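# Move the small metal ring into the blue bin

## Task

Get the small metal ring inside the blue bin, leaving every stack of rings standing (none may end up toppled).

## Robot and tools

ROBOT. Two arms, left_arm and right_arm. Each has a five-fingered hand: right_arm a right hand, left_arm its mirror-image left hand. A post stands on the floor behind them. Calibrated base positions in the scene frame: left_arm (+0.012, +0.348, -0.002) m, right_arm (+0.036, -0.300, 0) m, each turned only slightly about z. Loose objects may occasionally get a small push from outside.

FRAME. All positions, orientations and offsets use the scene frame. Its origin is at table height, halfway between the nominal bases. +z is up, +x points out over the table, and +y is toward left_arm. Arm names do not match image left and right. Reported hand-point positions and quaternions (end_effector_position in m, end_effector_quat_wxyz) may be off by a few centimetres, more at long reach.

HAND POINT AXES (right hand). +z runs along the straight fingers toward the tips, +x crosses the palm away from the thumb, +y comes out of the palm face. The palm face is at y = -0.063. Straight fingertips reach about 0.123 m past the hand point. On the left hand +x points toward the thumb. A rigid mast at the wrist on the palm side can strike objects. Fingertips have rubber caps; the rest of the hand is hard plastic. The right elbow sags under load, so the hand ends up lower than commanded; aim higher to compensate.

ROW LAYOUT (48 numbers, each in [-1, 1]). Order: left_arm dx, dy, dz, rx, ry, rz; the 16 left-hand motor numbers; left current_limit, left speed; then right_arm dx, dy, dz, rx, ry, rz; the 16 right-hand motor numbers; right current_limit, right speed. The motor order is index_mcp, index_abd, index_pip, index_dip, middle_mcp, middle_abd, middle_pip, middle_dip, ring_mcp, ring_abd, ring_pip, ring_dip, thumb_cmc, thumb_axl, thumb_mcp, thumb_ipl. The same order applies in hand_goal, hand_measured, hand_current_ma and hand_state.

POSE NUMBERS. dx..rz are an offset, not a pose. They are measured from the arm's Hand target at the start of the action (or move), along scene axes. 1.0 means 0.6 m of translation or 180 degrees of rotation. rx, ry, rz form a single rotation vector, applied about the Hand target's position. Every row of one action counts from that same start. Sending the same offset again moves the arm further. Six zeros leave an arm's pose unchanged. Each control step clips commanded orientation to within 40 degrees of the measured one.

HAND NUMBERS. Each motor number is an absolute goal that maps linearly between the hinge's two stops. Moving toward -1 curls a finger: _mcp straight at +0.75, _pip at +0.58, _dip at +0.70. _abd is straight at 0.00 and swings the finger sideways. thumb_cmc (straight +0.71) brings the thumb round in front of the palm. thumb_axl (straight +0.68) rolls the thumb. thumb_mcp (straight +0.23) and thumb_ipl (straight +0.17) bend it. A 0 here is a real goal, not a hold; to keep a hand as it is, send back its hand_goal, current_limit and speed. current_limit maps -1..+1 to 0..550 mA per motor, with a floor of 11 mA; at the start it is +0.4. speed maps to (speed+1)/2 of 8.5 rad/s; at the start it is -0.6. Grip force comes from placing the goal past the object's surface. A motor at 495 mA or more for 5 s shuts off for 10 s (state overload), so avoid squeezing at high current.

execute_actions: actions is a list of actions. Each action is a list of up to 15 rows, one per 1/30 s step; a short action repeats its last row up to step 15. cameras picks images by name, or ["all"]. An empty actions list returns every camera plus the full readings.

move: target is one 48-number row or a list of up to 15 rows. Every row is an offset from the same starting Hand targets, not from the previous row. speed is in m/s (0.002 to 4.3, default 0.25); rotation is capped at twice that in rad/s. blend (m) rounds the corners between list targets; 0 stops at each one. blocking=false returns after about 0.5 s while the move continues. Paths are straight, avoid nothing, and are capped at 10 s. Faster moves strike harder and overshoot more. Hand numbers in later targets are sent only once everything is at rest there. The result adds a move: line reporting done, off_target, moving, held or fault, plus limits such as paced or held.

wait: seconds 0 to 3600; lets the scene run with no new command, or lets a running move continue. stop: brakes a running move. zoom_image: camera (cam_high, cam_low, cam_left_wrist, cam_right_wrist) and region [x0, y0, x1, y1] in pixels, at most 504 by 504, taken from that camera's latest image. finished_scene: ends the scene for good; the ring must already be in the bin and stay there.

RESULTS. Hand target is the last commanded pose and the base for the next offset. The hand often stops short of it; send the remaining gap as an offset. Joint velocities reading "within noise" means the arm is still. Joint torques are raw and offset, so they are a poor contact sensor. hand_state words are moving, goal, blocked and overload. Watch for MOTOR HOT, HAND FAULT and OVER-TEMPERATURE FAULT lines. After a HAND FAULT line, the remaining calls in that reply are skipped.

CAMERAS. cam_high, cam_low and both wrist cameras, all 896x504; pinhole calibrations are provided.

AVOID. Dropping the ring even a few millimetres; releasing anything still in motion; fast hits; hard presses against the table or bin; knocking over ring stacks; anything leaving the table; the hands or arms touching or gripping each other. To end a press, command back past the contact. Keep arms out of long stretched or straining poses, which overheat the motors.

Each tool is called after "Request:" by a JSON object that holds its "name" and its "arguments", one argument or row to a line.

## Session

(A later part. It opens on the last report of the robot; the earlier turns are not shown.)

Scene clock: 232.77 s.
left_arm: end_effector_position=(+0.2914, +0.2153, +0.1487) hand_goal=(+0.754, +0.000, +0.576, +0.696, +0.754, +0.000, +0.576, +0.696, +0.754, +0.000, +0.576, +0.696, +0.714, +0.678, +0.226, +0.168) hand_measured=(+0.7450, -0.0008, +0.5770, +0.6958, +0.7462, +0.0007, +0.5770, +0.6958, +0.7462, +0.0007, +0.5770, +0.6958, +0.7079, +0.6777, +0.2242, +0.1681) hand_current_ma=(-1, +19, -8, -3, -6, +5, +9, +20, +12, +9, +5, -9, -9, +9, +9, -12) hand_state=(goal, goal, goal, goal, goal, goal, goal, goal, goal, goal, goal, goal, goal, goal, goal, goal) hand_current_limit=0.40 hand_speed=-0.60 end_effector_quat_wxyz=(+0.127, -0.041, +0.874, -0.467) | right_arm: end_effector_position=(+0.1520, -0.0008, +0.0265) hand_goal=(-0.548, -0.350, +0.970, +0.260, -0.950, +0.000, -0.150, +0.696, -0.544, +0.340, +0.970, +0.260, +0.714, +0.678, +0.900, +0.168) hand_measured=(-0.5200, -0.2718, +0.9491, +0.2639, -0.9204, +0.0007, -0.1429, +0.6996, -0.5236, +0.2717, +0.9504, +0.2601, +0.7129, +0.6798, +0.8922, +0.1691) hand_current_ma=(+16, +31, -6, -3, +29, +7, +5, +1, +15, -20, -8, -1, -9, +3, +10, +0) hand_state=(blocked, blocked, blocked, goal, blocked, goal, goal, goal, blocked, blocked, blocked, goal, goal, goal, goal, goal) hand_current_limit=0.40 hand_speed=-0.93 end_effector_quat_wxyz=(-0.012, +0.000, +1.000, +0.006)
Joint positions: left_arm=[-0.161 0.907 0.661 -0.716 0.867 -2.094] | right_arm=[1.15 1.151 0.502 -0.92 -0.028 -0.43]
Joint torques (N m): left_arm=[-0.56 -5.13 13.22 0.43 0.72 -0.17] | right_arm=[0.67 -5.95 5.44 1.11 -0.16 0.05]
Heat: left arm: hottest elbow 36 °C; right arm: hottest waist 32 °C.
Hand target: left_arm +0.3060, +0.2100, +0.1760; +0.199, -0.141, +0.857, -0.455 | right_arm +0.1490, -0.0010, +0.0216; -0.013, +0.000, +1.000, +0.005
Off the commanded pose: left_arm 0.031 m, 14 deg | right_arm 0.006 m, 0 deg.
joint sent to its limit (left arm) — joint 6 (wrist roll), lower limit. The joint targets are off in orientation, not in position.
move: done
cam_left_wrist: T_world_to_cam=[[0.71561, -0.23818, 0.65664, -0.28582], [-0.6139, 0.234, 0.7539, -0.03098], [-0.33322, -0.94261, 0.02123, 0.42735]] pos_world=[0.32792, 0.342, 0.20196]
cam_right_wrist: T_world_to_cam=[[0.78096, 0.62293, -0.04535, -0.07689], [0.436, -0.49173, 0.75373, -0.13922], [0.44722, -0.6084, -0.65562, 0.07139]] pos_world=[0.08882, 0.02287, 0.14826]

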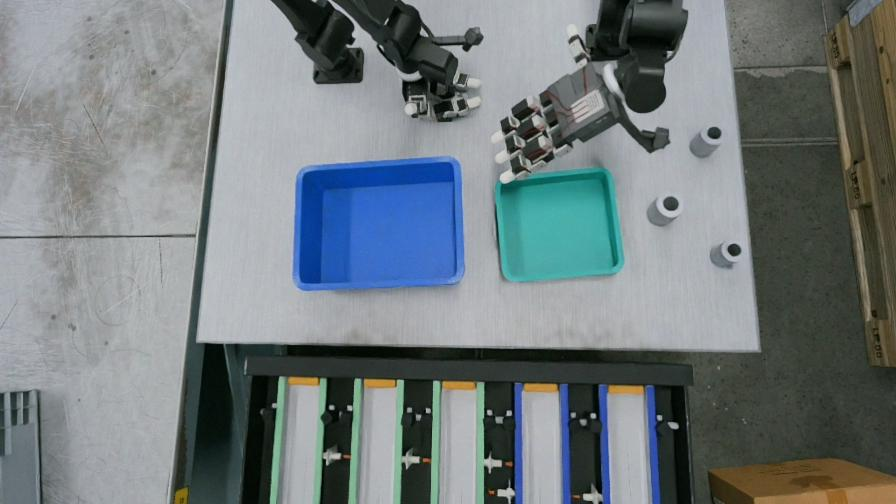

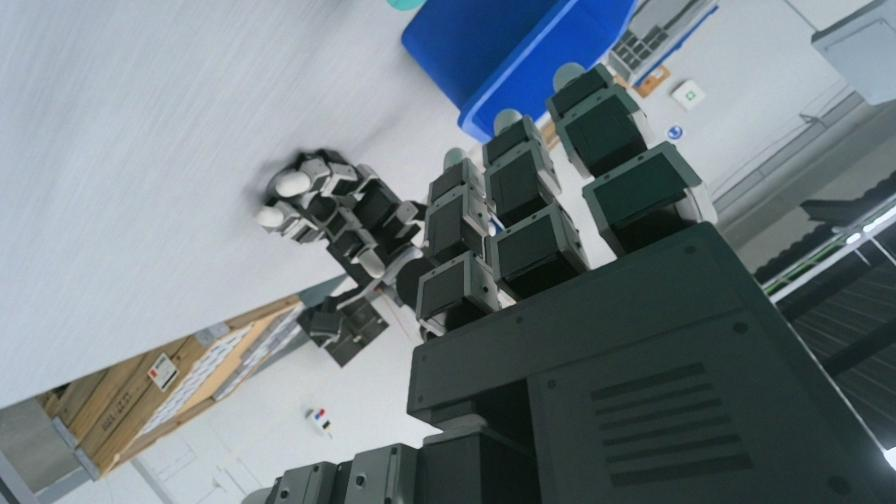

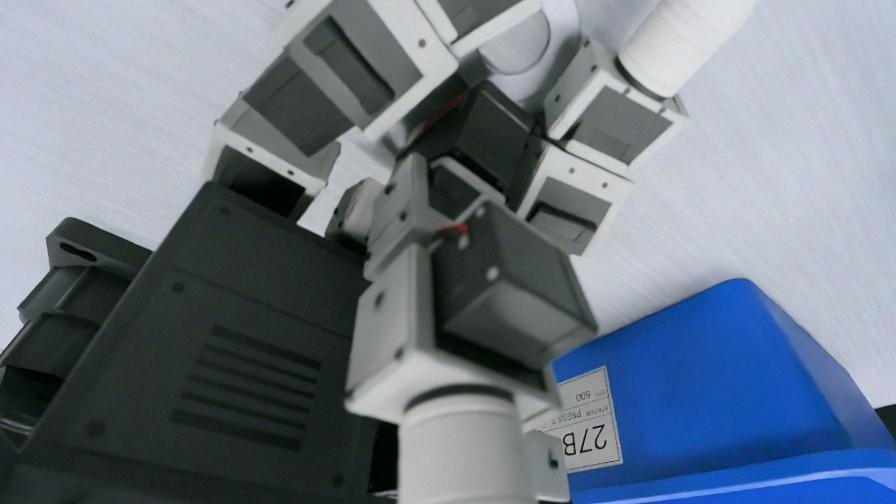

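Request:
{"name": "move", "arguments": {
  "target": [
    [0,0,0,0,0,0,0.754,0,0.576,0.696,0.754,0,0.576,0.696,0.754,0,0.576,0.696,0.714,0.678,0.226,0.168,0.4,-0.6,0,0,0,0,0,0,-0.548,-0.48,0.97,0.26,-0.95,0,-0.15,0.696,-0.544,0.48,0.97,0.26,0.714,0.678,0.9,0.168,0.4,-0.93]
  ],
  "speed": 0.03,
  "cameras": ["cam_high","cam_left_wrist","cam_right_wrist"]
}}

Request:
{"name": "zoom_image", "arguments": {
  "camera": "cam_right_wrist",
  "region": [340, 0, 740, 280]
}}

Request:
{"name": "zoom_image", "arguments": {
  "camera": "cam_high",
  "region": [430, 60, 500, 130]
}}

Request:
{"name": "zoom_image", "arguments": {
  "camera": "cam_left_wrist",
  "region": [230, 120, 350, 260]
}}

Scene clock: 233.47 s.
left_arm: end_effector_position=(+0.2914, +0.2153, +0.1487) hand_goal=(+0.754, +0.000, +0.576, +0.696, +0.754, +0.000, +0.576, +0.696, +0.754, +0.000, +0.576, +0.696, +0.714, +0.678, +0.226, +0.168) hand_measured=(+0.7450, +0.0007, +0.5770, +0.6958, +0.7462, +0.0007, +0.5770, +0.6958, +0.7462, +0.0007, +0.5770, +0.6958, +0.7092, +0.6777, +0.2252, +0.1681) hand_current_ma=(+1, +15, -11, +7, -10, -16, +11, +19, +1, -1, +8, -9, -11, -9, +2, -18) hand_state=(goal, goal, goal, goal, goal, goal, goal, goal, goal, goal, goal, goal, goal, goal, goal, goal) hand_current_limit=0.40 hand_speed=-0.60 end_effector_quat_wxyz=(+0.127, -0.041, +0.874, -0.467) | right_arm: end_effector_position=(+0.1523, -0.0003, +0.0267) hand_goal=(-0.548, -0.480, +0.970, +0.260, -0.950, +0.000, -0.150, +0.696, -0.544, +0.480, +0.970, +0.260, +0.714, +0.678, +0.900, +0.168) hand_measured=(-0.5188, -0.3920, +0.9478, +0.2639, -0.9216, +0.0007, -0.1429, +0.7009, -0.5285, +0.4007, +0.9478, +0.2639, +0.7142, +0.6798, +0.8922, +0.1691) hand_current_ma=(+8, +36, +3, -3, +16, +13, +1, +9, +17, -35, +0, +12, -5, +6, +5, +0) hand_state=(blocked, blocked, blocked, goal, blocked, goal, goal, goal, goal, blocked, blocked, goal, goal, goal, goal, goal) hand_current_limit=0.40 hand_speed=-0.93 end_effector_quat_wxyz=(-0.012, +0.000, +1.000, +0.007)
Joint positions: left_arm=[-0.161 0.907 0.661 -0.716 0.867 -2.094] | right_arm=[1.15 1.151 0.502 -0.918 -0.028 -0.429]
Joint torques (N m): left_arm=[-0.79 -5.13 13.2 0.44 0.68 -0.2] | right_arm=[0.21 -5.83 5.38 1.02 -0.13 0.06]
Heat: left arm: hottest elbow 36 °C; right arm: hottest waist 32 °C.
Hand target: left_arm +0.3060, +0.2100, +0.1760; +0.199, -0.141, +0.857, -0.455 | right_arm +0.1490, -0.0010, +0.0216; -0.013, +0.000, +1.000, +0.005
Off the commanded pose: left_arm 0.031 m, 14 deg | right_arm 0.006 m, 0 deg.
joint sent to its limit (left arm) — joint 6 (wrist roll), lower limit. The joint targets are off in orientation, not in position.
move: done
cam_left_wrist: T_world_to_cam=[[0.71561, -0.23818, 0.65664, -0.28582], [-0.6139, 0.234, 0.7539, -0.03098], [-0.33322, -0.94261, 0.02123, 0.42735]] pos_world=[0.32792, 0.342, 0.20196]
cam_right_wrist: T_world_to_cam=[[0.78173, 0.62211, -0.04335, -0.07765], [0.4347, -0.49375, 0.75316, -0.13911], [0.44714, -0.60761, -0.65641, 0.07168]] pos_world=[0.08912, 0.02317, 0.14846]

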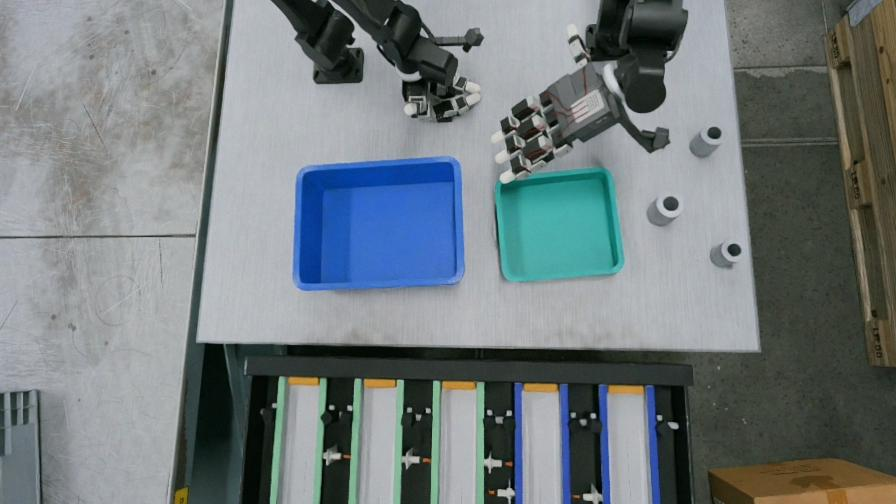

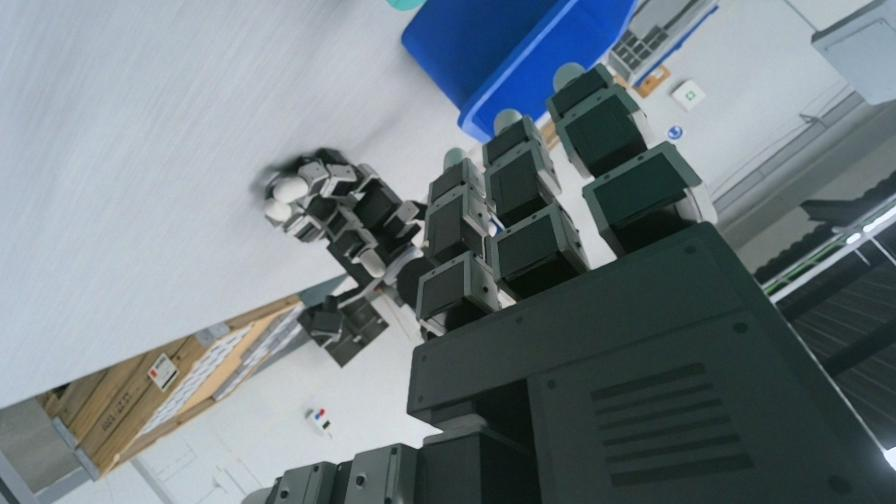

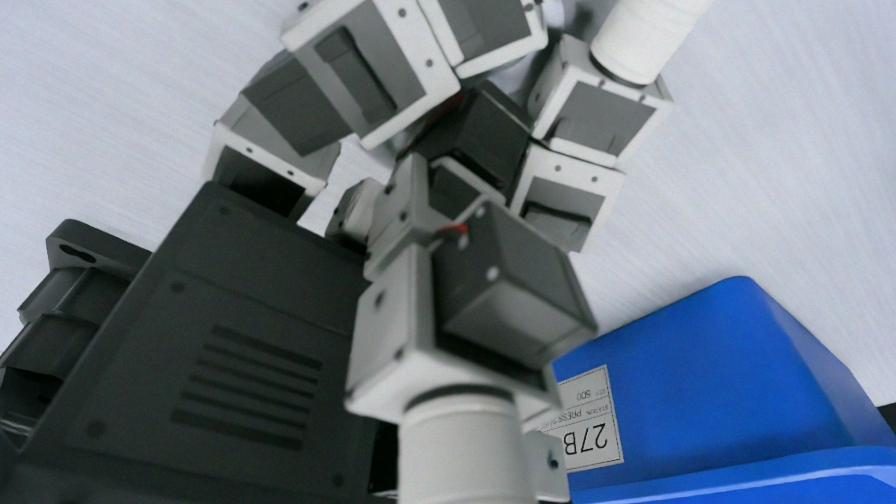

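Scaled by 1.260 from the camera's image (finer frame: 1280x720).

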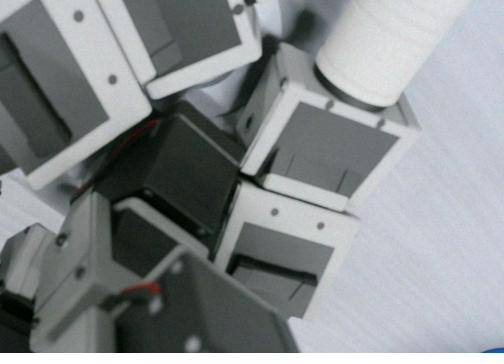

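Scaled by 7.200 from the camera's image (finer frame: 1280x720).

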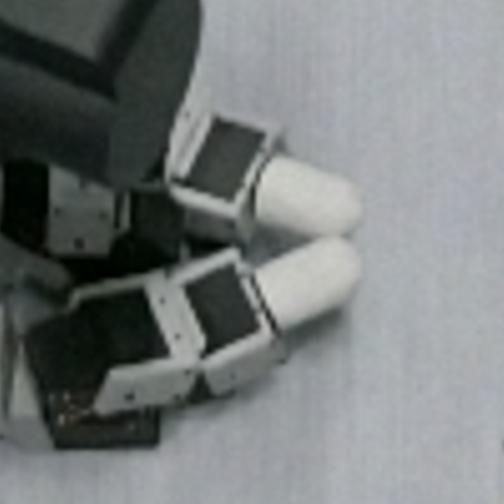

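Scaled by 3.600 from the camera's image (finer frame: 1280x720).

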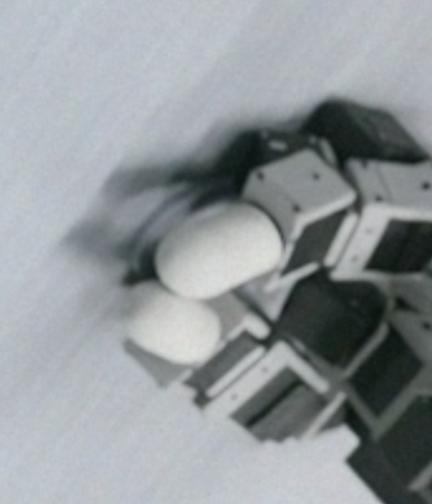

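Request:
{"name": "move", "arguments": {
  "target": [
    [0,0,0,0,0,0,0.754,0,0.576,0.696,0.754,0,0.576,0.696,0.754,0,0.576,0.696,0.714,0.678,0.226,0.168,0.4,-0.6,0,0,0,0,0,0,-0.548,0.0,0.97,0.26,-0.95,0,-0.15,0.696,-0.544,-0.0,0.97,0.26,0.714,0.678,0.9,0.168,0.4,-0.9]
  ],
  "speed": 0.03,
  "cameras": ["cam_high","cam_left_wrist","cam_right_wrist"]
}}

Request:
{"name": "zoom_image", "arguments": {
  "camera": "cam_right_wrist",
  "region": [340, 0, 740, 280]
}}

Request:
{"name": "zoom_image", "arguments": {
  "camera": "cam_high",
  "region": [430, 60, 500, 130]
}}

Request:
{"name": "zoom_image", "arguments": {
  "camera": "cam_left_wrist",
  "region": [230, 120, 350, 260]
}}

Scene clock: 235.33 s.
left_arm: end_effector_position=(+0.2914, +0.2153, +0.1487) hand_goal=(+0.754, +0.000, +0.576, +0.696, +0.754, +0.000, +0.576, +0.696, +0.754, +0.000, +0.576, +0.696, +0.714, +0.678, +0.226, +0.168) hand_measured=(+0.7450, +0.0007, +0.5770, +0.6958, +0.7462, -0.0008, +0.5770, +0.6971, +0.7462, +0.0007, +0.5770, +0.6971, +0.7092, +0.6767, +0.2252, +0.1681) hand_current_ma=(+5, -7, -13, -3, -23, -3, +0, +16, +2, +6, +6, -12, -13, +0, +4, -13) hand_state=(goal, goal, goal, goal, goal, goal, goal, goal, goal, goal, goal, goal, goal, goal, goal, goal) hand_current_limit=0.40 hand_speed=-0.60 end_effector_quat_wxyz=(+0.127, -0.041, +0.874, -0.467) | right_arm: end_effector_position=(+0.1523, -0.0003, +0.0267) hand_goal=(-0.548, +0.000, +0.970, +0.260, -0.950, +0.000, -0.150, +0.696, -0.544, +0.000, +0.970, +0.260, +0.714, +0.678, +0.900, +0.168) hand_measured=(-0.5176, -0.0081, +0.9696, +0.2639, -0.9216, +0.0007, -0.1429, +0.6996, -0.5285, +0.0065, +0.9709, +0.2639, +0.7142, +0.6798, +0.8922, +0.1700) hand_current_ma=(+16, -3, +16, -13, +24, +8, -2, +16, -7, +7, +6, +1, +11, +6, +12, -3) hand_state=(blocked, goal, goal, goal, blocked, goal, goal, goal, goal, goal, goal, goal, goal, goal, goal, goal) hand_current_limit=0.40 hand_speed=-0.90 end_effector_quat_wxyz=(-0.012, +0.000, +1.000, +0.007)
Joint positions: left_arm=[-0.161 0.907 0.661 -0.716 0.867 -2.094] | right_arm=[1.15 1.151 0.502 -0.918 -0.028 -0.429]
Joint torques (N m): left_arm=[-0.79 -5.95 13.19 0.43 0.7 -0.18] | right_arm=[0.26 -5.3 5.34 0.96 -0.13 0.05]
Heat: left arm: hottest elbow 36 °C; right arm: hottest waist 32 °C.
Hand target: left_arm +0.3060, +0.2100, +0.1760; +0.199, -0.141, +0.857, -0.455 | right_arm +0.1490, -0.0010, +0.0216; -0.013, +0.000, +1.000, +0.005
Off the commanded pose: left_arm 0.031 m, 14 deg | right_arm 0.006 m, 0 deg.
joint sent to its limit (left arm) — joint 6 (wrist roll), lower limit. The joint targets are off in orientation, not in position.
move: done
cam_left_wrist: T_world_to_cam=[[0.71561, -0.23818, 0.65664, -0.28582], [-0.6139, 0.234, 0.7539, -0.03098], [-0.33322, -0.94261, 0.02123, 0.42735]] pos_world=[0.32792, 0.342, 0.20196]
cam_right_wrist: T_world_to_cam=[[0.78173, 0.62211, -0.04335, -0.07765], [0.4347, -0.49375, 0.75316, -0.13911], [0.44714, -0.60761, -0.65641, 0.07168]] pos_world=[0.08912, 0.02317, 0.14846]

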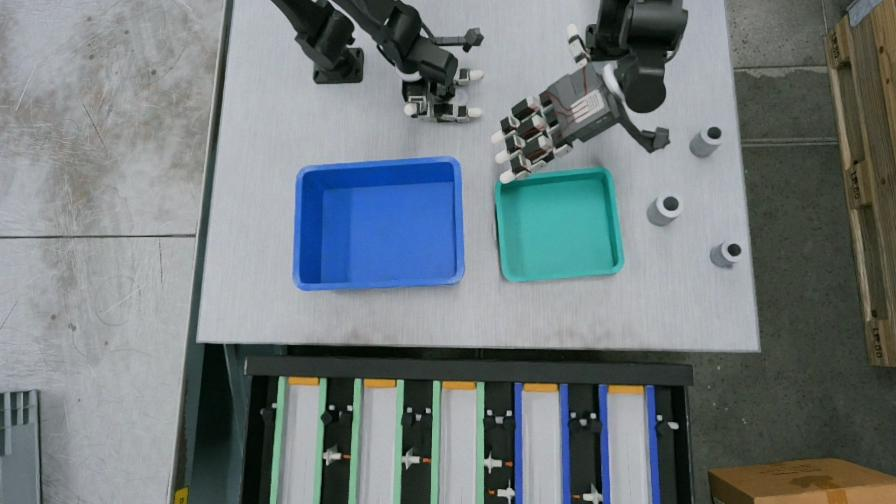

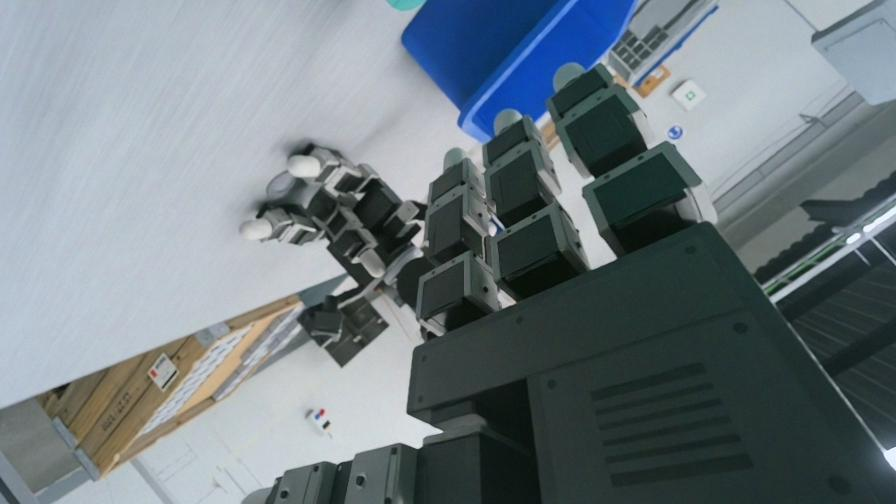

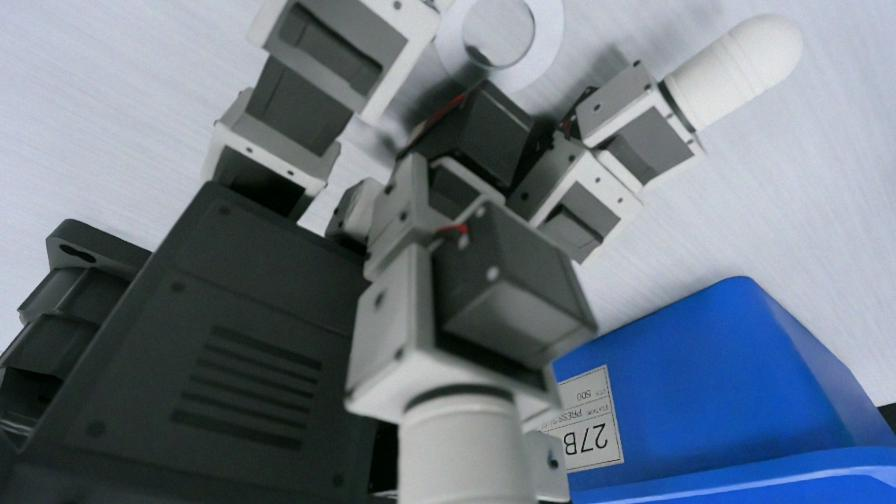

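Scaled by 1.260 from the camera's image (finer frame: 1280x720).

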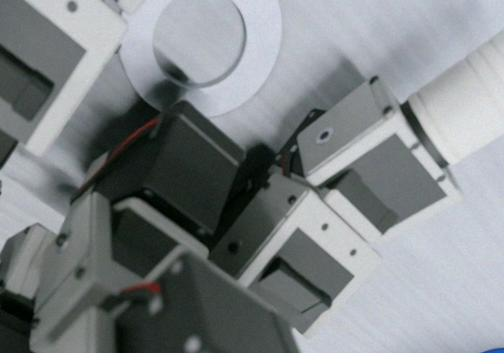

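Scaled by 7.200 from the camera's image (finer frame: 1280x720).

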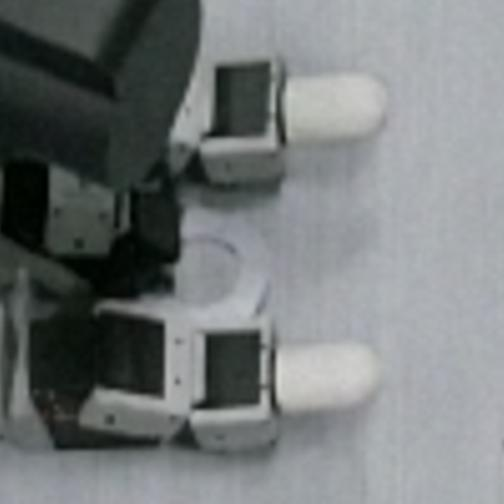

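Scaled by 3.600 from the camera's image (finer frame: 1280x720).

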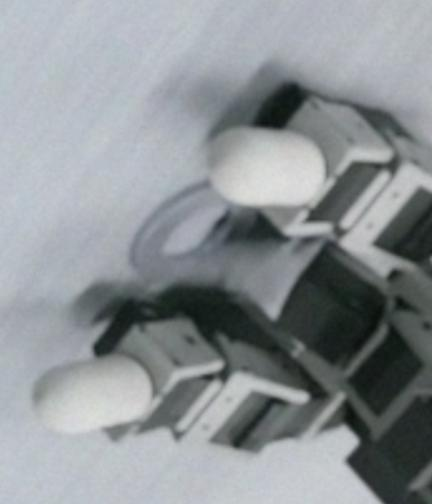

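Request:
{"name": "move", "arguments": {
  "target": [
    [0,0,0,0,0,0,0.754,0,0.576,0.696,0.754,0,0.576,0.696,0.754,0,0.576,0.696,0.714,0.678,0.226,0.168,0.4,-0.6,-0.0117,-0.0033,0,0,0,0,-0.548,0.0,0.97,0.26,-0.95,0,-0.15,0.696,-0.544,-0.0,0.97,0.26,0.714,0.678,0.9,0.168,0.4,-0.9]
  ],
  "speed": 0.03,
  "cameras": ["cam_high","cam_left_wrist","cam_right_wrist"]
}}

Request:
{"name": "zoom_image", "arguments": {
  "camera": "cam_right_wrist",
  "region": [340, 0, 740, 280]
}}

Request:
{"name": "zoom_image", "arguments": {
  "camera": "cam_high",
  "region": [430, 60, 500, 130]
}}

Scene clock: 236.73 s.
left_arm: end_effector_position=(+0.2914, +0.2153, +0.1487) hand_goal=(+0.754, +0.000, +0.576, +0.696, +0.754, +0.000, +0.576, +0.696, +0.754, +0.000, +0.576, +0.696, +0.714, +0.678, +0.226, +0.168) hand_measured=(+0.7462, +0.0007, +0.5770, +0.6958, +0.7462, +0.0007, +0.5770, +0.6958, +0.7474, +0.0007, +0.5757, +0.6958, +0.7079, +0.6777, +0.2252, +0.1672) hand_current_ma=(+8, +10, -10, -1, -6, +12, +13, -1, +8, +11, -5, -5, -17, +6, -5, -11) hand_state=(goal, goal, goal, goal, goal, goal, goal, goal, goal, goal, goal, goal, goal, goal, goal, goal) hand_current_limit=0.40 hand_speed=-0.60 end_effector_quat_wxyz=(+0.127, -0.041, +0.874, -0.467) | right_arm: end_effector_position=(+0.1453, -0.0019, +0.0232) hand_goal=(-0.548, +0.000, +0.970, +0.260, -0.950, +0.000, -0.150, +0.696, -0.544, +0.000, +0.970, +0.260, +0.714, +0.678, +0.900, +0.168) hand_measured=(-0.5381, -0.0037, +0.9670, +0.2639, -0.9216, +0.0007, -0.1429, +0.7009, -0.5285, +0.0080, +0.9709, +0.2639, +0.7129, +0.6798, +0.8922, +0.1691) hand_current_ma=(+9, -4, +0, +0, +15, -2, +5, +2, -1, +11, +8, +4, +5, -7, +5, +0) hand_state=(goal, goal, goal, goal, blocked, goal, goal, goal, goal, goal, goal, goal, goal, goal, goal, goal) hand_current_limit=0.40 hand_speed=-0.90 end_effector_quat_wxyz=(-0.014, -0.001, +1.000, +0.003)
Joint positions: left_arm=[-0.161 0.907 0.661 -0.716 0.867 -2.094] | right_arm=[1.174 1.151 0.493 -0.918 -0.028 -0.408]
Joint torques (N m): left_arm=[-1.2 -5.54 13.22 0.5 0.67 -0.19] | right_arm=[0.44 -6.89 5.22 0.99 -0.16 0.11]
Heat: left arm: hottest elbow 37 °C; right arm: hottest waist 32 °C.
Hand target: left_arm +0.3060, +0.2100, +0.1760; +0.199, -0.141, +0.857, -0.455 | right_arm +0.1420, -0.0029, +0.0216; -0.013, +0.000, +1.000, +0.005
Off the commanded pose: left_arm 0.031 m, 14 deg | right_arm 0.004 m, 0 deg.
joint sent to its limit (left arm) — joint 6 (wrist roll), lower limit. The joint targets are off in orientation, not in position.
move: done
cam_left_wrist: T_world_to_cam=[[0.71561, -0.23818, 0.65664, -0.28582], [-0.6139, 0.234, 0.7539, -0.03098], [-0.33322, -0.94261, 0.02123, 0.42735]] pos_world=[0.32792, 0.342, 0.20196]
cam_right_wrist: T_world_to_cam=[[0.77986, 0.62381, -0.05169, -0.07082], [0.43891, -0.48609, 0.7557, -0.13489], [0.44629, -0.61203, -0.65288, 0.07151]] pos_world=[0.08252, 0.02237, 0.14496]

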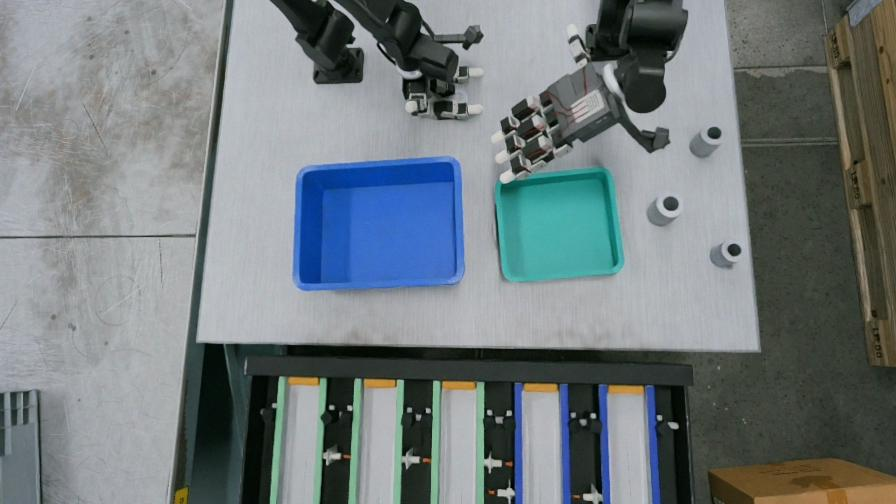

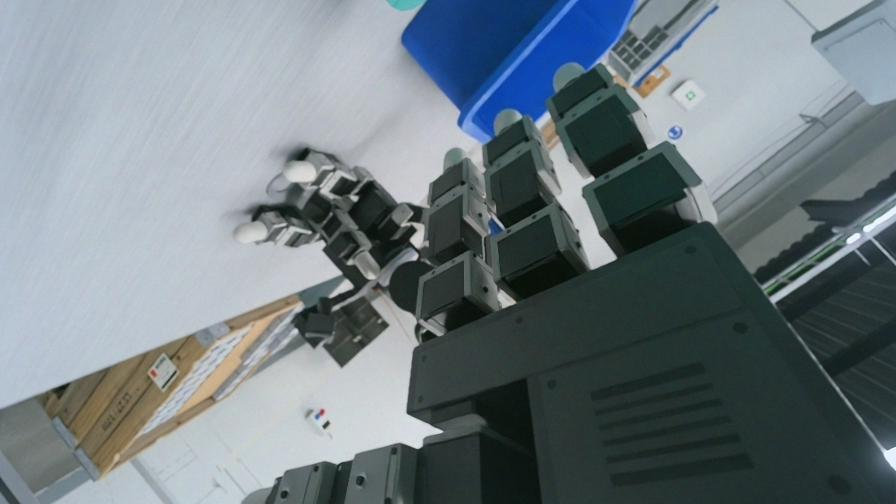

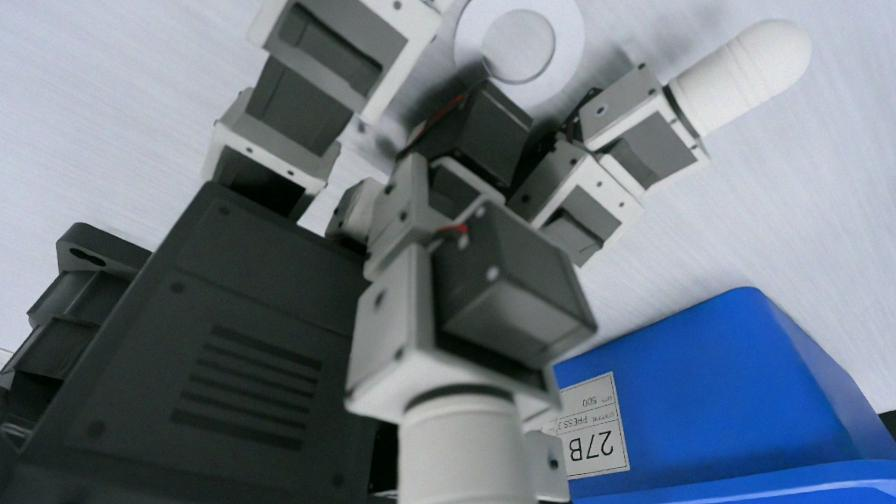

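Scaled by 1.260 from the camera's image (finer frame: 1280x720).

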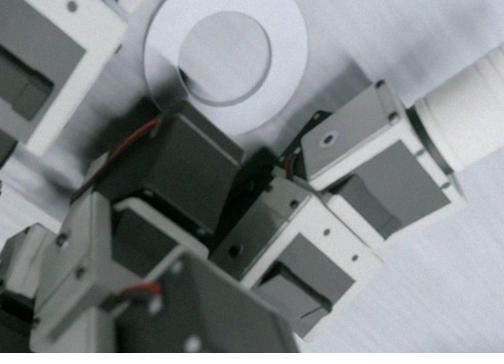

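Scaled by 7.200 from the camera's image (finer frame: 1280x720).

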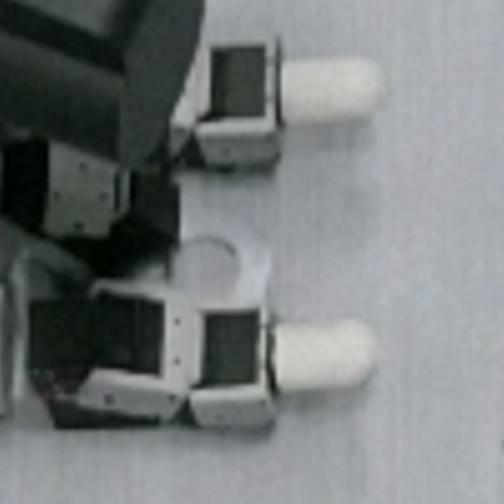

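Request:
{"name": "move", "arguments": {
  "target": [
    [0,0,0,0,0,0,0.754,0,0.576,0.696,0.754,0,0.576,0.696,0.754,0,0.576,0.696,0.714,0.678,0.226,0.168,0.4,-0.6,0,0,0,0,0,0,-0.548,0.0,0.97,0.26,-0.95,0,-0.15,0.696,-0.50,-0.0,0.97,0.26,0.714,0.678,0.9,0.168,0.4,-0.93]
  ],
  "speed": 0.03,
  "cameras": []
}}

Scene clock: 237.47 s.
left_arm: end_effector_position=(+0.2914, +0.2153, +0.1487) hand_goal=(+0.754, +0.000, +0.576, +0.696, +0.754, +0.000, +0.576, +0.696, +0.754, +0.000, +0.576, +0.696, +0.714, +0.678, +0.226, +0.168) hand_measured=(+0.7450, -0.0008, +0.5770, +0.6958, +0.7462, +0.0007, +0.5770, +0.6958, +0.7474, +0.0007, +0.5770, +0.6958, +0.7079, +0.6777, +0.2252, +0.1681) hand_current_ma=(-5, +19, -13, +7, -28, +4, +8, +10, -3, +13, -13, +4, -6, +1, -7, -4) hand_state=(goal, goal, goal, goal, goal, goal, goal, goal, goal, goal, goal, goal, goal, goal, goal, goal) hand_current_limit=0.40 hand_speed=-0.60 end_effector_quat_wxyz=(+0.127, -0.041, +0.874, -0.467) | right_arm: end_effector_position=(+0.1454, -0.0019, +0.0233) hand_goal=(-0.548, +0.000, +0.970, +0.260, -0.950, +0.000, -0.150, +0.696, -0.500, +0.000, +0.970, +0.260, +0.714, +0.678, +0.900, +0.168) hand_measured=(-0.5381, -0.0023, +0.9683, +0.2626, -0.9216, -0.0008, -0.1416, +0.7009, -0.5200, +0.0080, +0.9632, +0.2626, +0.7129, +0.6809, +0.8922, +0.1691) hand_current_ma=(+9, -7, +1, -12, +12, -5, +8, +10, -5, +4, +5, +5, +1, +5, +18, +9) hand_state=(goal, goal, goal, goal, blocked, goal, goal, goal, goal, goal, goal, goal, goal, goal, goal, goal) hand_current_limit=0.40 hand_speed=-0.93 end_effector_quat_wxyz=(-0.014, -0.001, +1.000, +0.003)
Joint positions: left_arm=[-0.161 0.907 0.661 -0.716 0.867 -2.094] | right_arm=[1.174 1.15 0.493 -0.918 -0.028 -0.407]
Joint torques (N m): left_arm=[-1.03 -5.48 13.18 0.4 0.72 -0.16] | right_arm=[0.15 -6.53 5.29 0.66 -0.14 0.06]
Heat: left arm: hottest elbow 37 °C; right arm: hottest waist 32 °C.
Hand target: left_arm +0.3060, +0.2100, +0.1760; +0.199, -0.141, +0.857, -0.455 | right_arm +0.1420, -0.0029, +0.0216; -0.013, +0.000, +1.000, +0.005
Off the commanded pose: left_arm 0.031 m, 14 deg | right_arm 0.004 m, 0 deg.
joint sent to its limit (left arm) — joint 6 (wrist roll), lower limit. The joint targets are off in orientation, not in position.
move: done

Request:
{"name": "move", "arguments": {
  "target": [
    [0,0,0,0,0,0,0.754,0,0.576,0.696,0.754,0,0.576,0.696,0.754,0,0.576,0.696,0.714,0.678,0.226,0.168,0.4,-0.6,0,0,0,0,0,0,-0.552,-0.26,0.97,0.26,-0.95,0,-0.15,0.696,-0.50,0.26,0.97,0.26,0.714,0.678,0.9,0.168,0.4,-0.93]
  ],
  "speed": 0.03,
  "cameras": ["cam_high","cam_left_wrist","cam_right_wrist"]
}}

Request:
{"name": "zoom_image", "arguments": {
  "camera": "cam_right_wrist",
  "region": [340, 0, 740, 280]
}}

Request:
{"name": "zoom_image", "arguments": {
  "camera": "cam_high",
  "region": [430, 60, 500, 130]
}}

Scene clock: 238.87 s.
left_arm: end_effector_position=(+0.2914, +0.2153, +0.1487) hand_goal=(+0.754, +0.000, +0.576, +0.696, +0.754, +0.000, +0.576, +0.696, +0.754, +0.000, +0.576, +0.696, +0.714, +0.678, +0.226, +0.168) hand_measured=(+0.7450, +0.0007, +0.5770, +0.6958, +0.7474, +0.0007, +0.5770, +0.6958, +0.7474, +0.0007, +0.5770, +0.6958, +0.7079, +0.6777, +0.2242, +0.1672) hand_current_ma=(-4, +6, -19, +13, -6, -9, +13, +16, +24, +8, +19, +4, -12, +12, -11, +2) hand_state=(goal, goal, goal, goal, goal, goal, goal, goal, goal, goal, goal, goal, goal, goal, goal, goal) hand_current_limit=0.40 hand_speed=-0.60 end_effector_quat_wxyz=(+0.127, -0.041, +0.874, -0.467) | right_arm: end_effector_position=(+0.1454, -0.0019, +0.0233) hand_goal=(-0.552, -0.260, +0.970, +0.260, -0.950, +0.000, -0.150, +0.696, -0.500, +0.260, +0.970, +0.260, +0.714, +0.678, +0.900, +0.168) hand_measured=(-0.5381, -0.2162, +0.9504, +0.2639, -0.9216, -0.0008, -0.1429, +0.6996, -0.5164, +0.2219, +0.9491, +0.2639, +0.7129, +0.6798, +0.8922, +0.1691) hand_current_ma=(+2, +3, +8, -2, +17, +1, -2, +8, -12, -1, -7, -1, -4, +11, -5, +12) hand_state=(goal, blocked, goal, goal, blocked, goal, goal, goal, goal, blocked, blocked, goal, goal, goal, goal, goal) hand_current_limit=0.40 hand_speed=-0.93 end_effector_quat_wxyz=(-0.014, -0.001, +1.000, +0.003)
Joint positions: left_arm=[-0.161 0.907 0.661 -0.716 0.867 -2.094] | right_arm=[1.174 1.15 0.493 -0.918 -0.028 -0.407]
Joint torques (N m): left_arm=[-0.5 -5.3 13.19 0.58 0.68 -0.19] | right_arm=[0.85 -6.48 5.27 0.77 -0.17 0.09]
Heat: left arm: hottest elbow 37 °C; right arm: hottest waist 32 °C.
Hand target: left_arm +0.3060, +0.2100, +0.1760; +0.199, -0.141, +0.857, -0.455 | right_arm +0.1420, -0.0029, +0.0216; -0.013, +0.000, +1.000, +0.005
Off the commanded pose: left_arm 0.031 m, 14 deg | right_arm 0.004 m, 0 deg.
joint sent to its limit (left arm) — joint 6 (wrist roll), lower limit. The joint targets are off in orientation, not in position.
move: done
cam_left_wrist: T_world_to_cam=[[0.71561, -0.23818, 0.65664, -0.28582], [-0.6139, 0.234, 0.7539, -0.03098], [-0.33322, -0.94261, 0.02123, 0.42735]] pos_world=[0.32792, 0.342, 0.20196]
cam_right_wrist: T_world_to_cam=[[0.7803, 0.62329, -0.05136, -0.07096], [0.43847, -0.48667, 0.75558, -0.13494], [0.44594, -0.6121, -0.65304, 0.07158]] pos_world=[0.08262, 0.02237, 0.14506]

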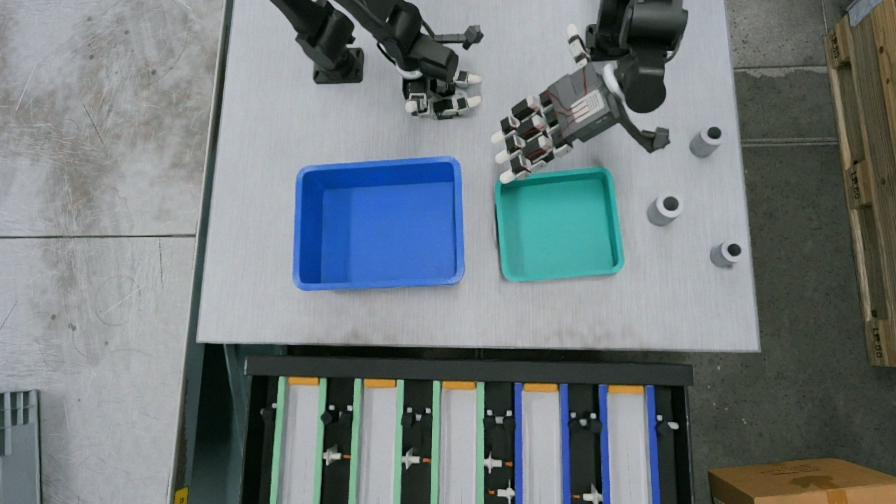

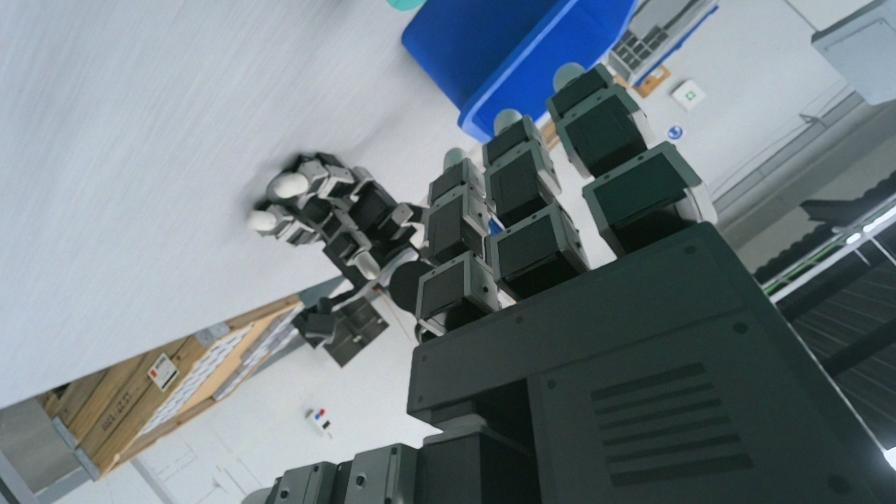

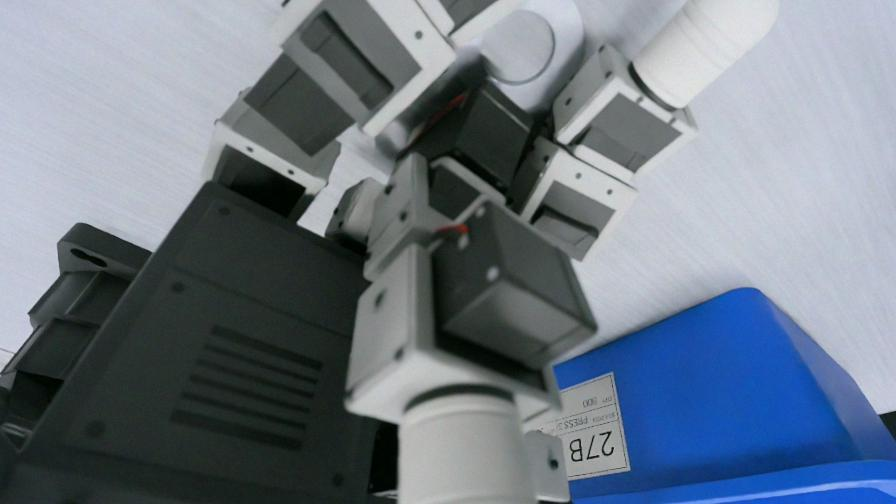

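Scaled by 1.260 from the camera's image (finer frame: 1280x720).

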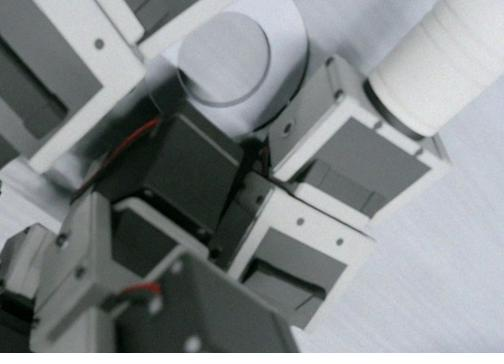

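Scaled by 7.200 from the camera's image (finer frame: 1280x720).

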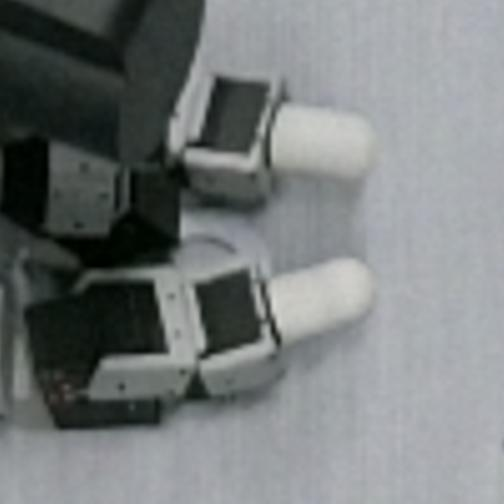

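Continue closing.

Request:
{"name": "move", "arguments": {
  "target": [
    [0,0,0,0,0,0,0.754,0,0.576,0.696,0.754,0,0.576,0.696,0.754,0,0.576,0.696,0.714,0.678,0.226,0.168,0.4,-0.6,0,0,0,0,0,0,-0.552,-0.35,0.97,0.26,-0.95,0,-0.15,0.696,-0.50,0.35,0.97,0.26,0.714,0.678,0.9,0.168,0.4,-0.93]
  ],
  "speed": 0.03,
  "cameras": ["cam_high","cam_left_wrist","cam_right_wrist"]
}}

Request:
{"name": "zoom_image", "arguments": {
  "camera": "cam_right_wrist",
  "region": [340, 0, 740, 280]
}}

Request:
{"name": "zoom_image", "arguments": {
  "camera": "cam_high",
  "region": [430, 60, 500, 130]
}}

Scene clock: 239.63 s.
left_arm: end_effector_position=(+0.2914, +0.2153, +0.1487) hand_goal=(+0.754, +0.000, +0.576, +0.696, +0.754, +0.000, +0.576, +0.696, +0.754, +0.000, +0.576, +0.696, +0.714, +0.678, +0.226, +0.168) hand_measured=(+0.7450, -0.0008, +0.5770, +0.6958, +0.7462, -0.0008, +0.5770, +0.6958, +0.7462, -0.0008, +0.5770, +0.6958, +0.7079, +0.6777, +0.2252, +0.1681) hand_current_ma=(+0, +18, +11, +8, -18, +1, +4, +7, -3, +13, +4, +2, -5, -7, +9, -8) hand_state=(goal, goal, goal, goal, goal, goal, goal, goal, goal, goal, goal, goal, goal, goal, goal, goal) hand_current_limit=0.40 hand_speed=-0.60 end_effector_quat_wxyz=(+0.127, -0.041, +0.874, -0.467) | right_arm: end_effector_position=(+0.1454, -0.0019, +0.0233) hand_goal=(-0.552, -0.350, +0.970, +0.260, -0.950, +0.000, -0.150, +0.696, -0.500, +0.350, +0.970, +0.260, +0.714, +0.678, +0.900, +0.168) hand_measured=(-0.5381, -0.2880, +0.9491, +0.2652, -0.9204, +0.0007, -0.1429, +0.7009, -0.5152, +0.2908, +0.9478, +0.2639, +0.7142, +0.6798, +0.8932, +0.1691) hand_current_ma=(+4, +6, -1, +6, +23, +1, +2, +3, +3, -13, -3, -2, -4, +6, +6, +1) hand_state=(goal, blocked, blocked, goal, blocked, goal, goal, goal, goal, blocked, blocked, goal, goal, goal, goal, goal) hand_current_limit=0.40 hand_speed=-0.93 end_effector_quat_wxyz=(-0.014, -0.001, +1.000, +0.003)
Joint positions: left_arm=[-0.161 0.907 0.661 -0.716 0.867 -2.094] | right_arm=[1.174 1.15 0.493 -0.918 -0.028 -0.407]
Joint torques (N m): left_arm=[-0.73 -5.77 13.18 0.34 0.7 -0.18] | right_arm=[0.5 -6.89 5.12 0.92 -0.18 0.08]
Heat: left arm: hottest elbow 38 °C; right arm: hottest waist 32 °C.
Hand target: left_arm +0.3060, +0.2100, +0.1760; +0.199, -0.141, +0.857, -0.455 | right_arm +0.1420, -0.0029, +0.0216; -0.013, +0.000, +1.000, +0.005
Off the commanded pose: left_arm 0.031 m, 14 deg | right_arm 0.004 m, 0 deg.
joint sent to its limit (left arm) — joint 6 (wrist roll), lower limit. The joint targets are off in orientation, not in position.
move: done
cam_left_wrist: T_world_to_cam=[[0.71561, -0.23818, 0.65664, -0.28582], [-0.6139, 0.234, 0.7539, -0.03098], [-0.33322, -0.94261, 0.02123, 0.42735]] pos_world=[0.32792, 0.342, 0.20196]
cam_right_wrist: T_world_to_cam=[[0.7803, 0.62329, -0.05136, -0.07096], [0.43847, -0.48667, 0.75558, -0.13494], [0.44594, -0.6121, -0.65304, 0.07158]] pos_world=[0.08262, 0.02237, 0.14506]

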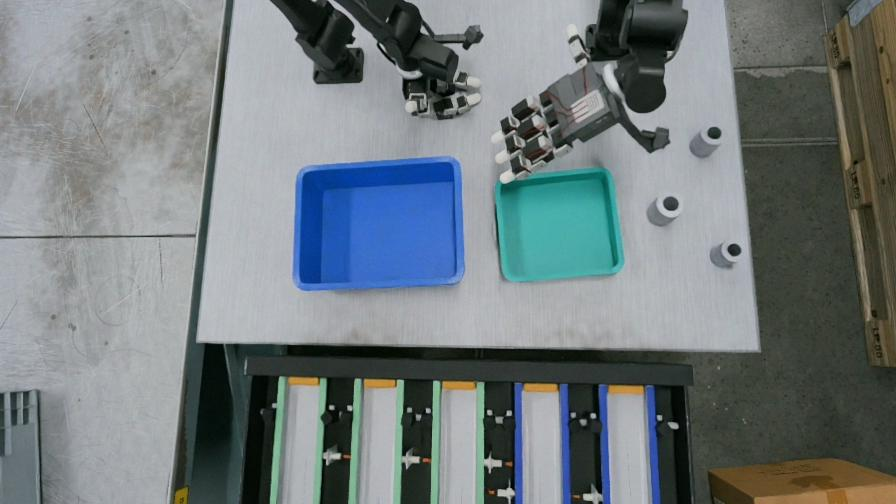

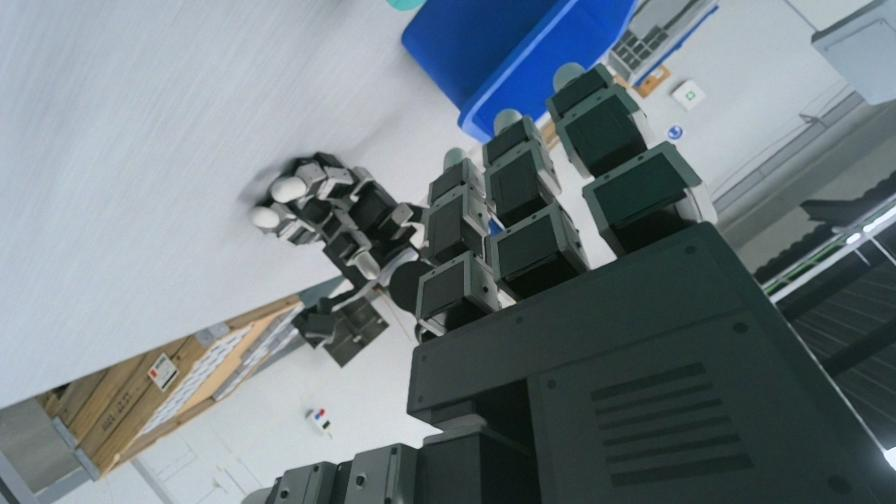

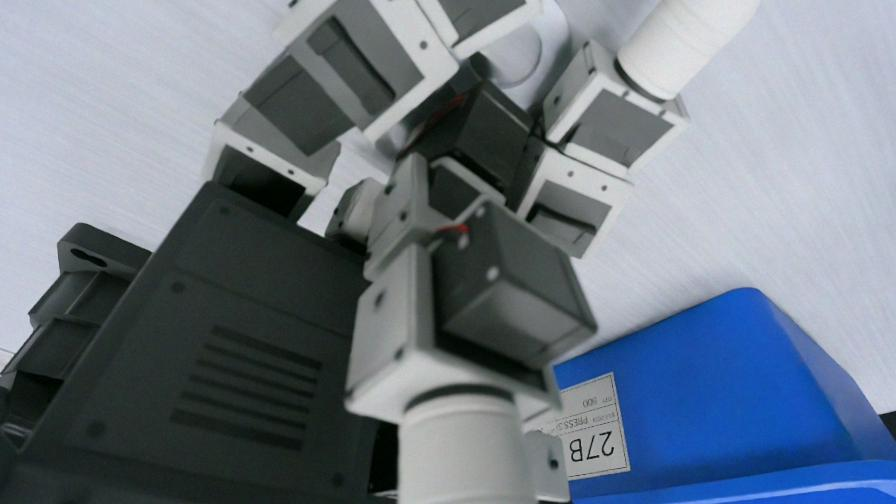

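Scaled by 1.260 from the camera's image (finer frame: 1280x720).

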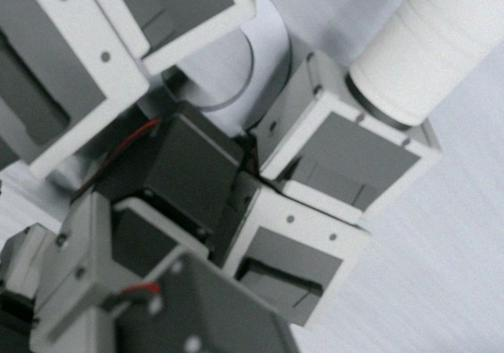

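Scaled by 7.200 from the camera's image (finer frame: 1280x720).

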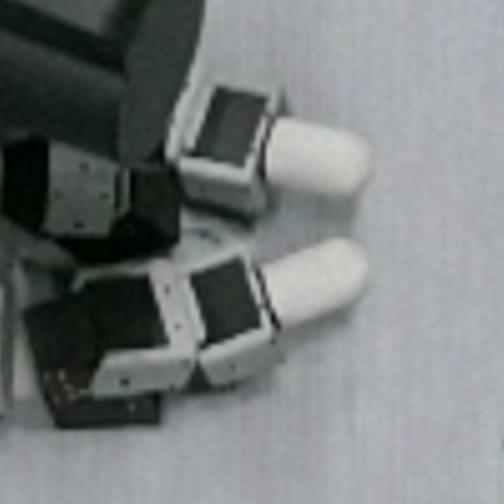

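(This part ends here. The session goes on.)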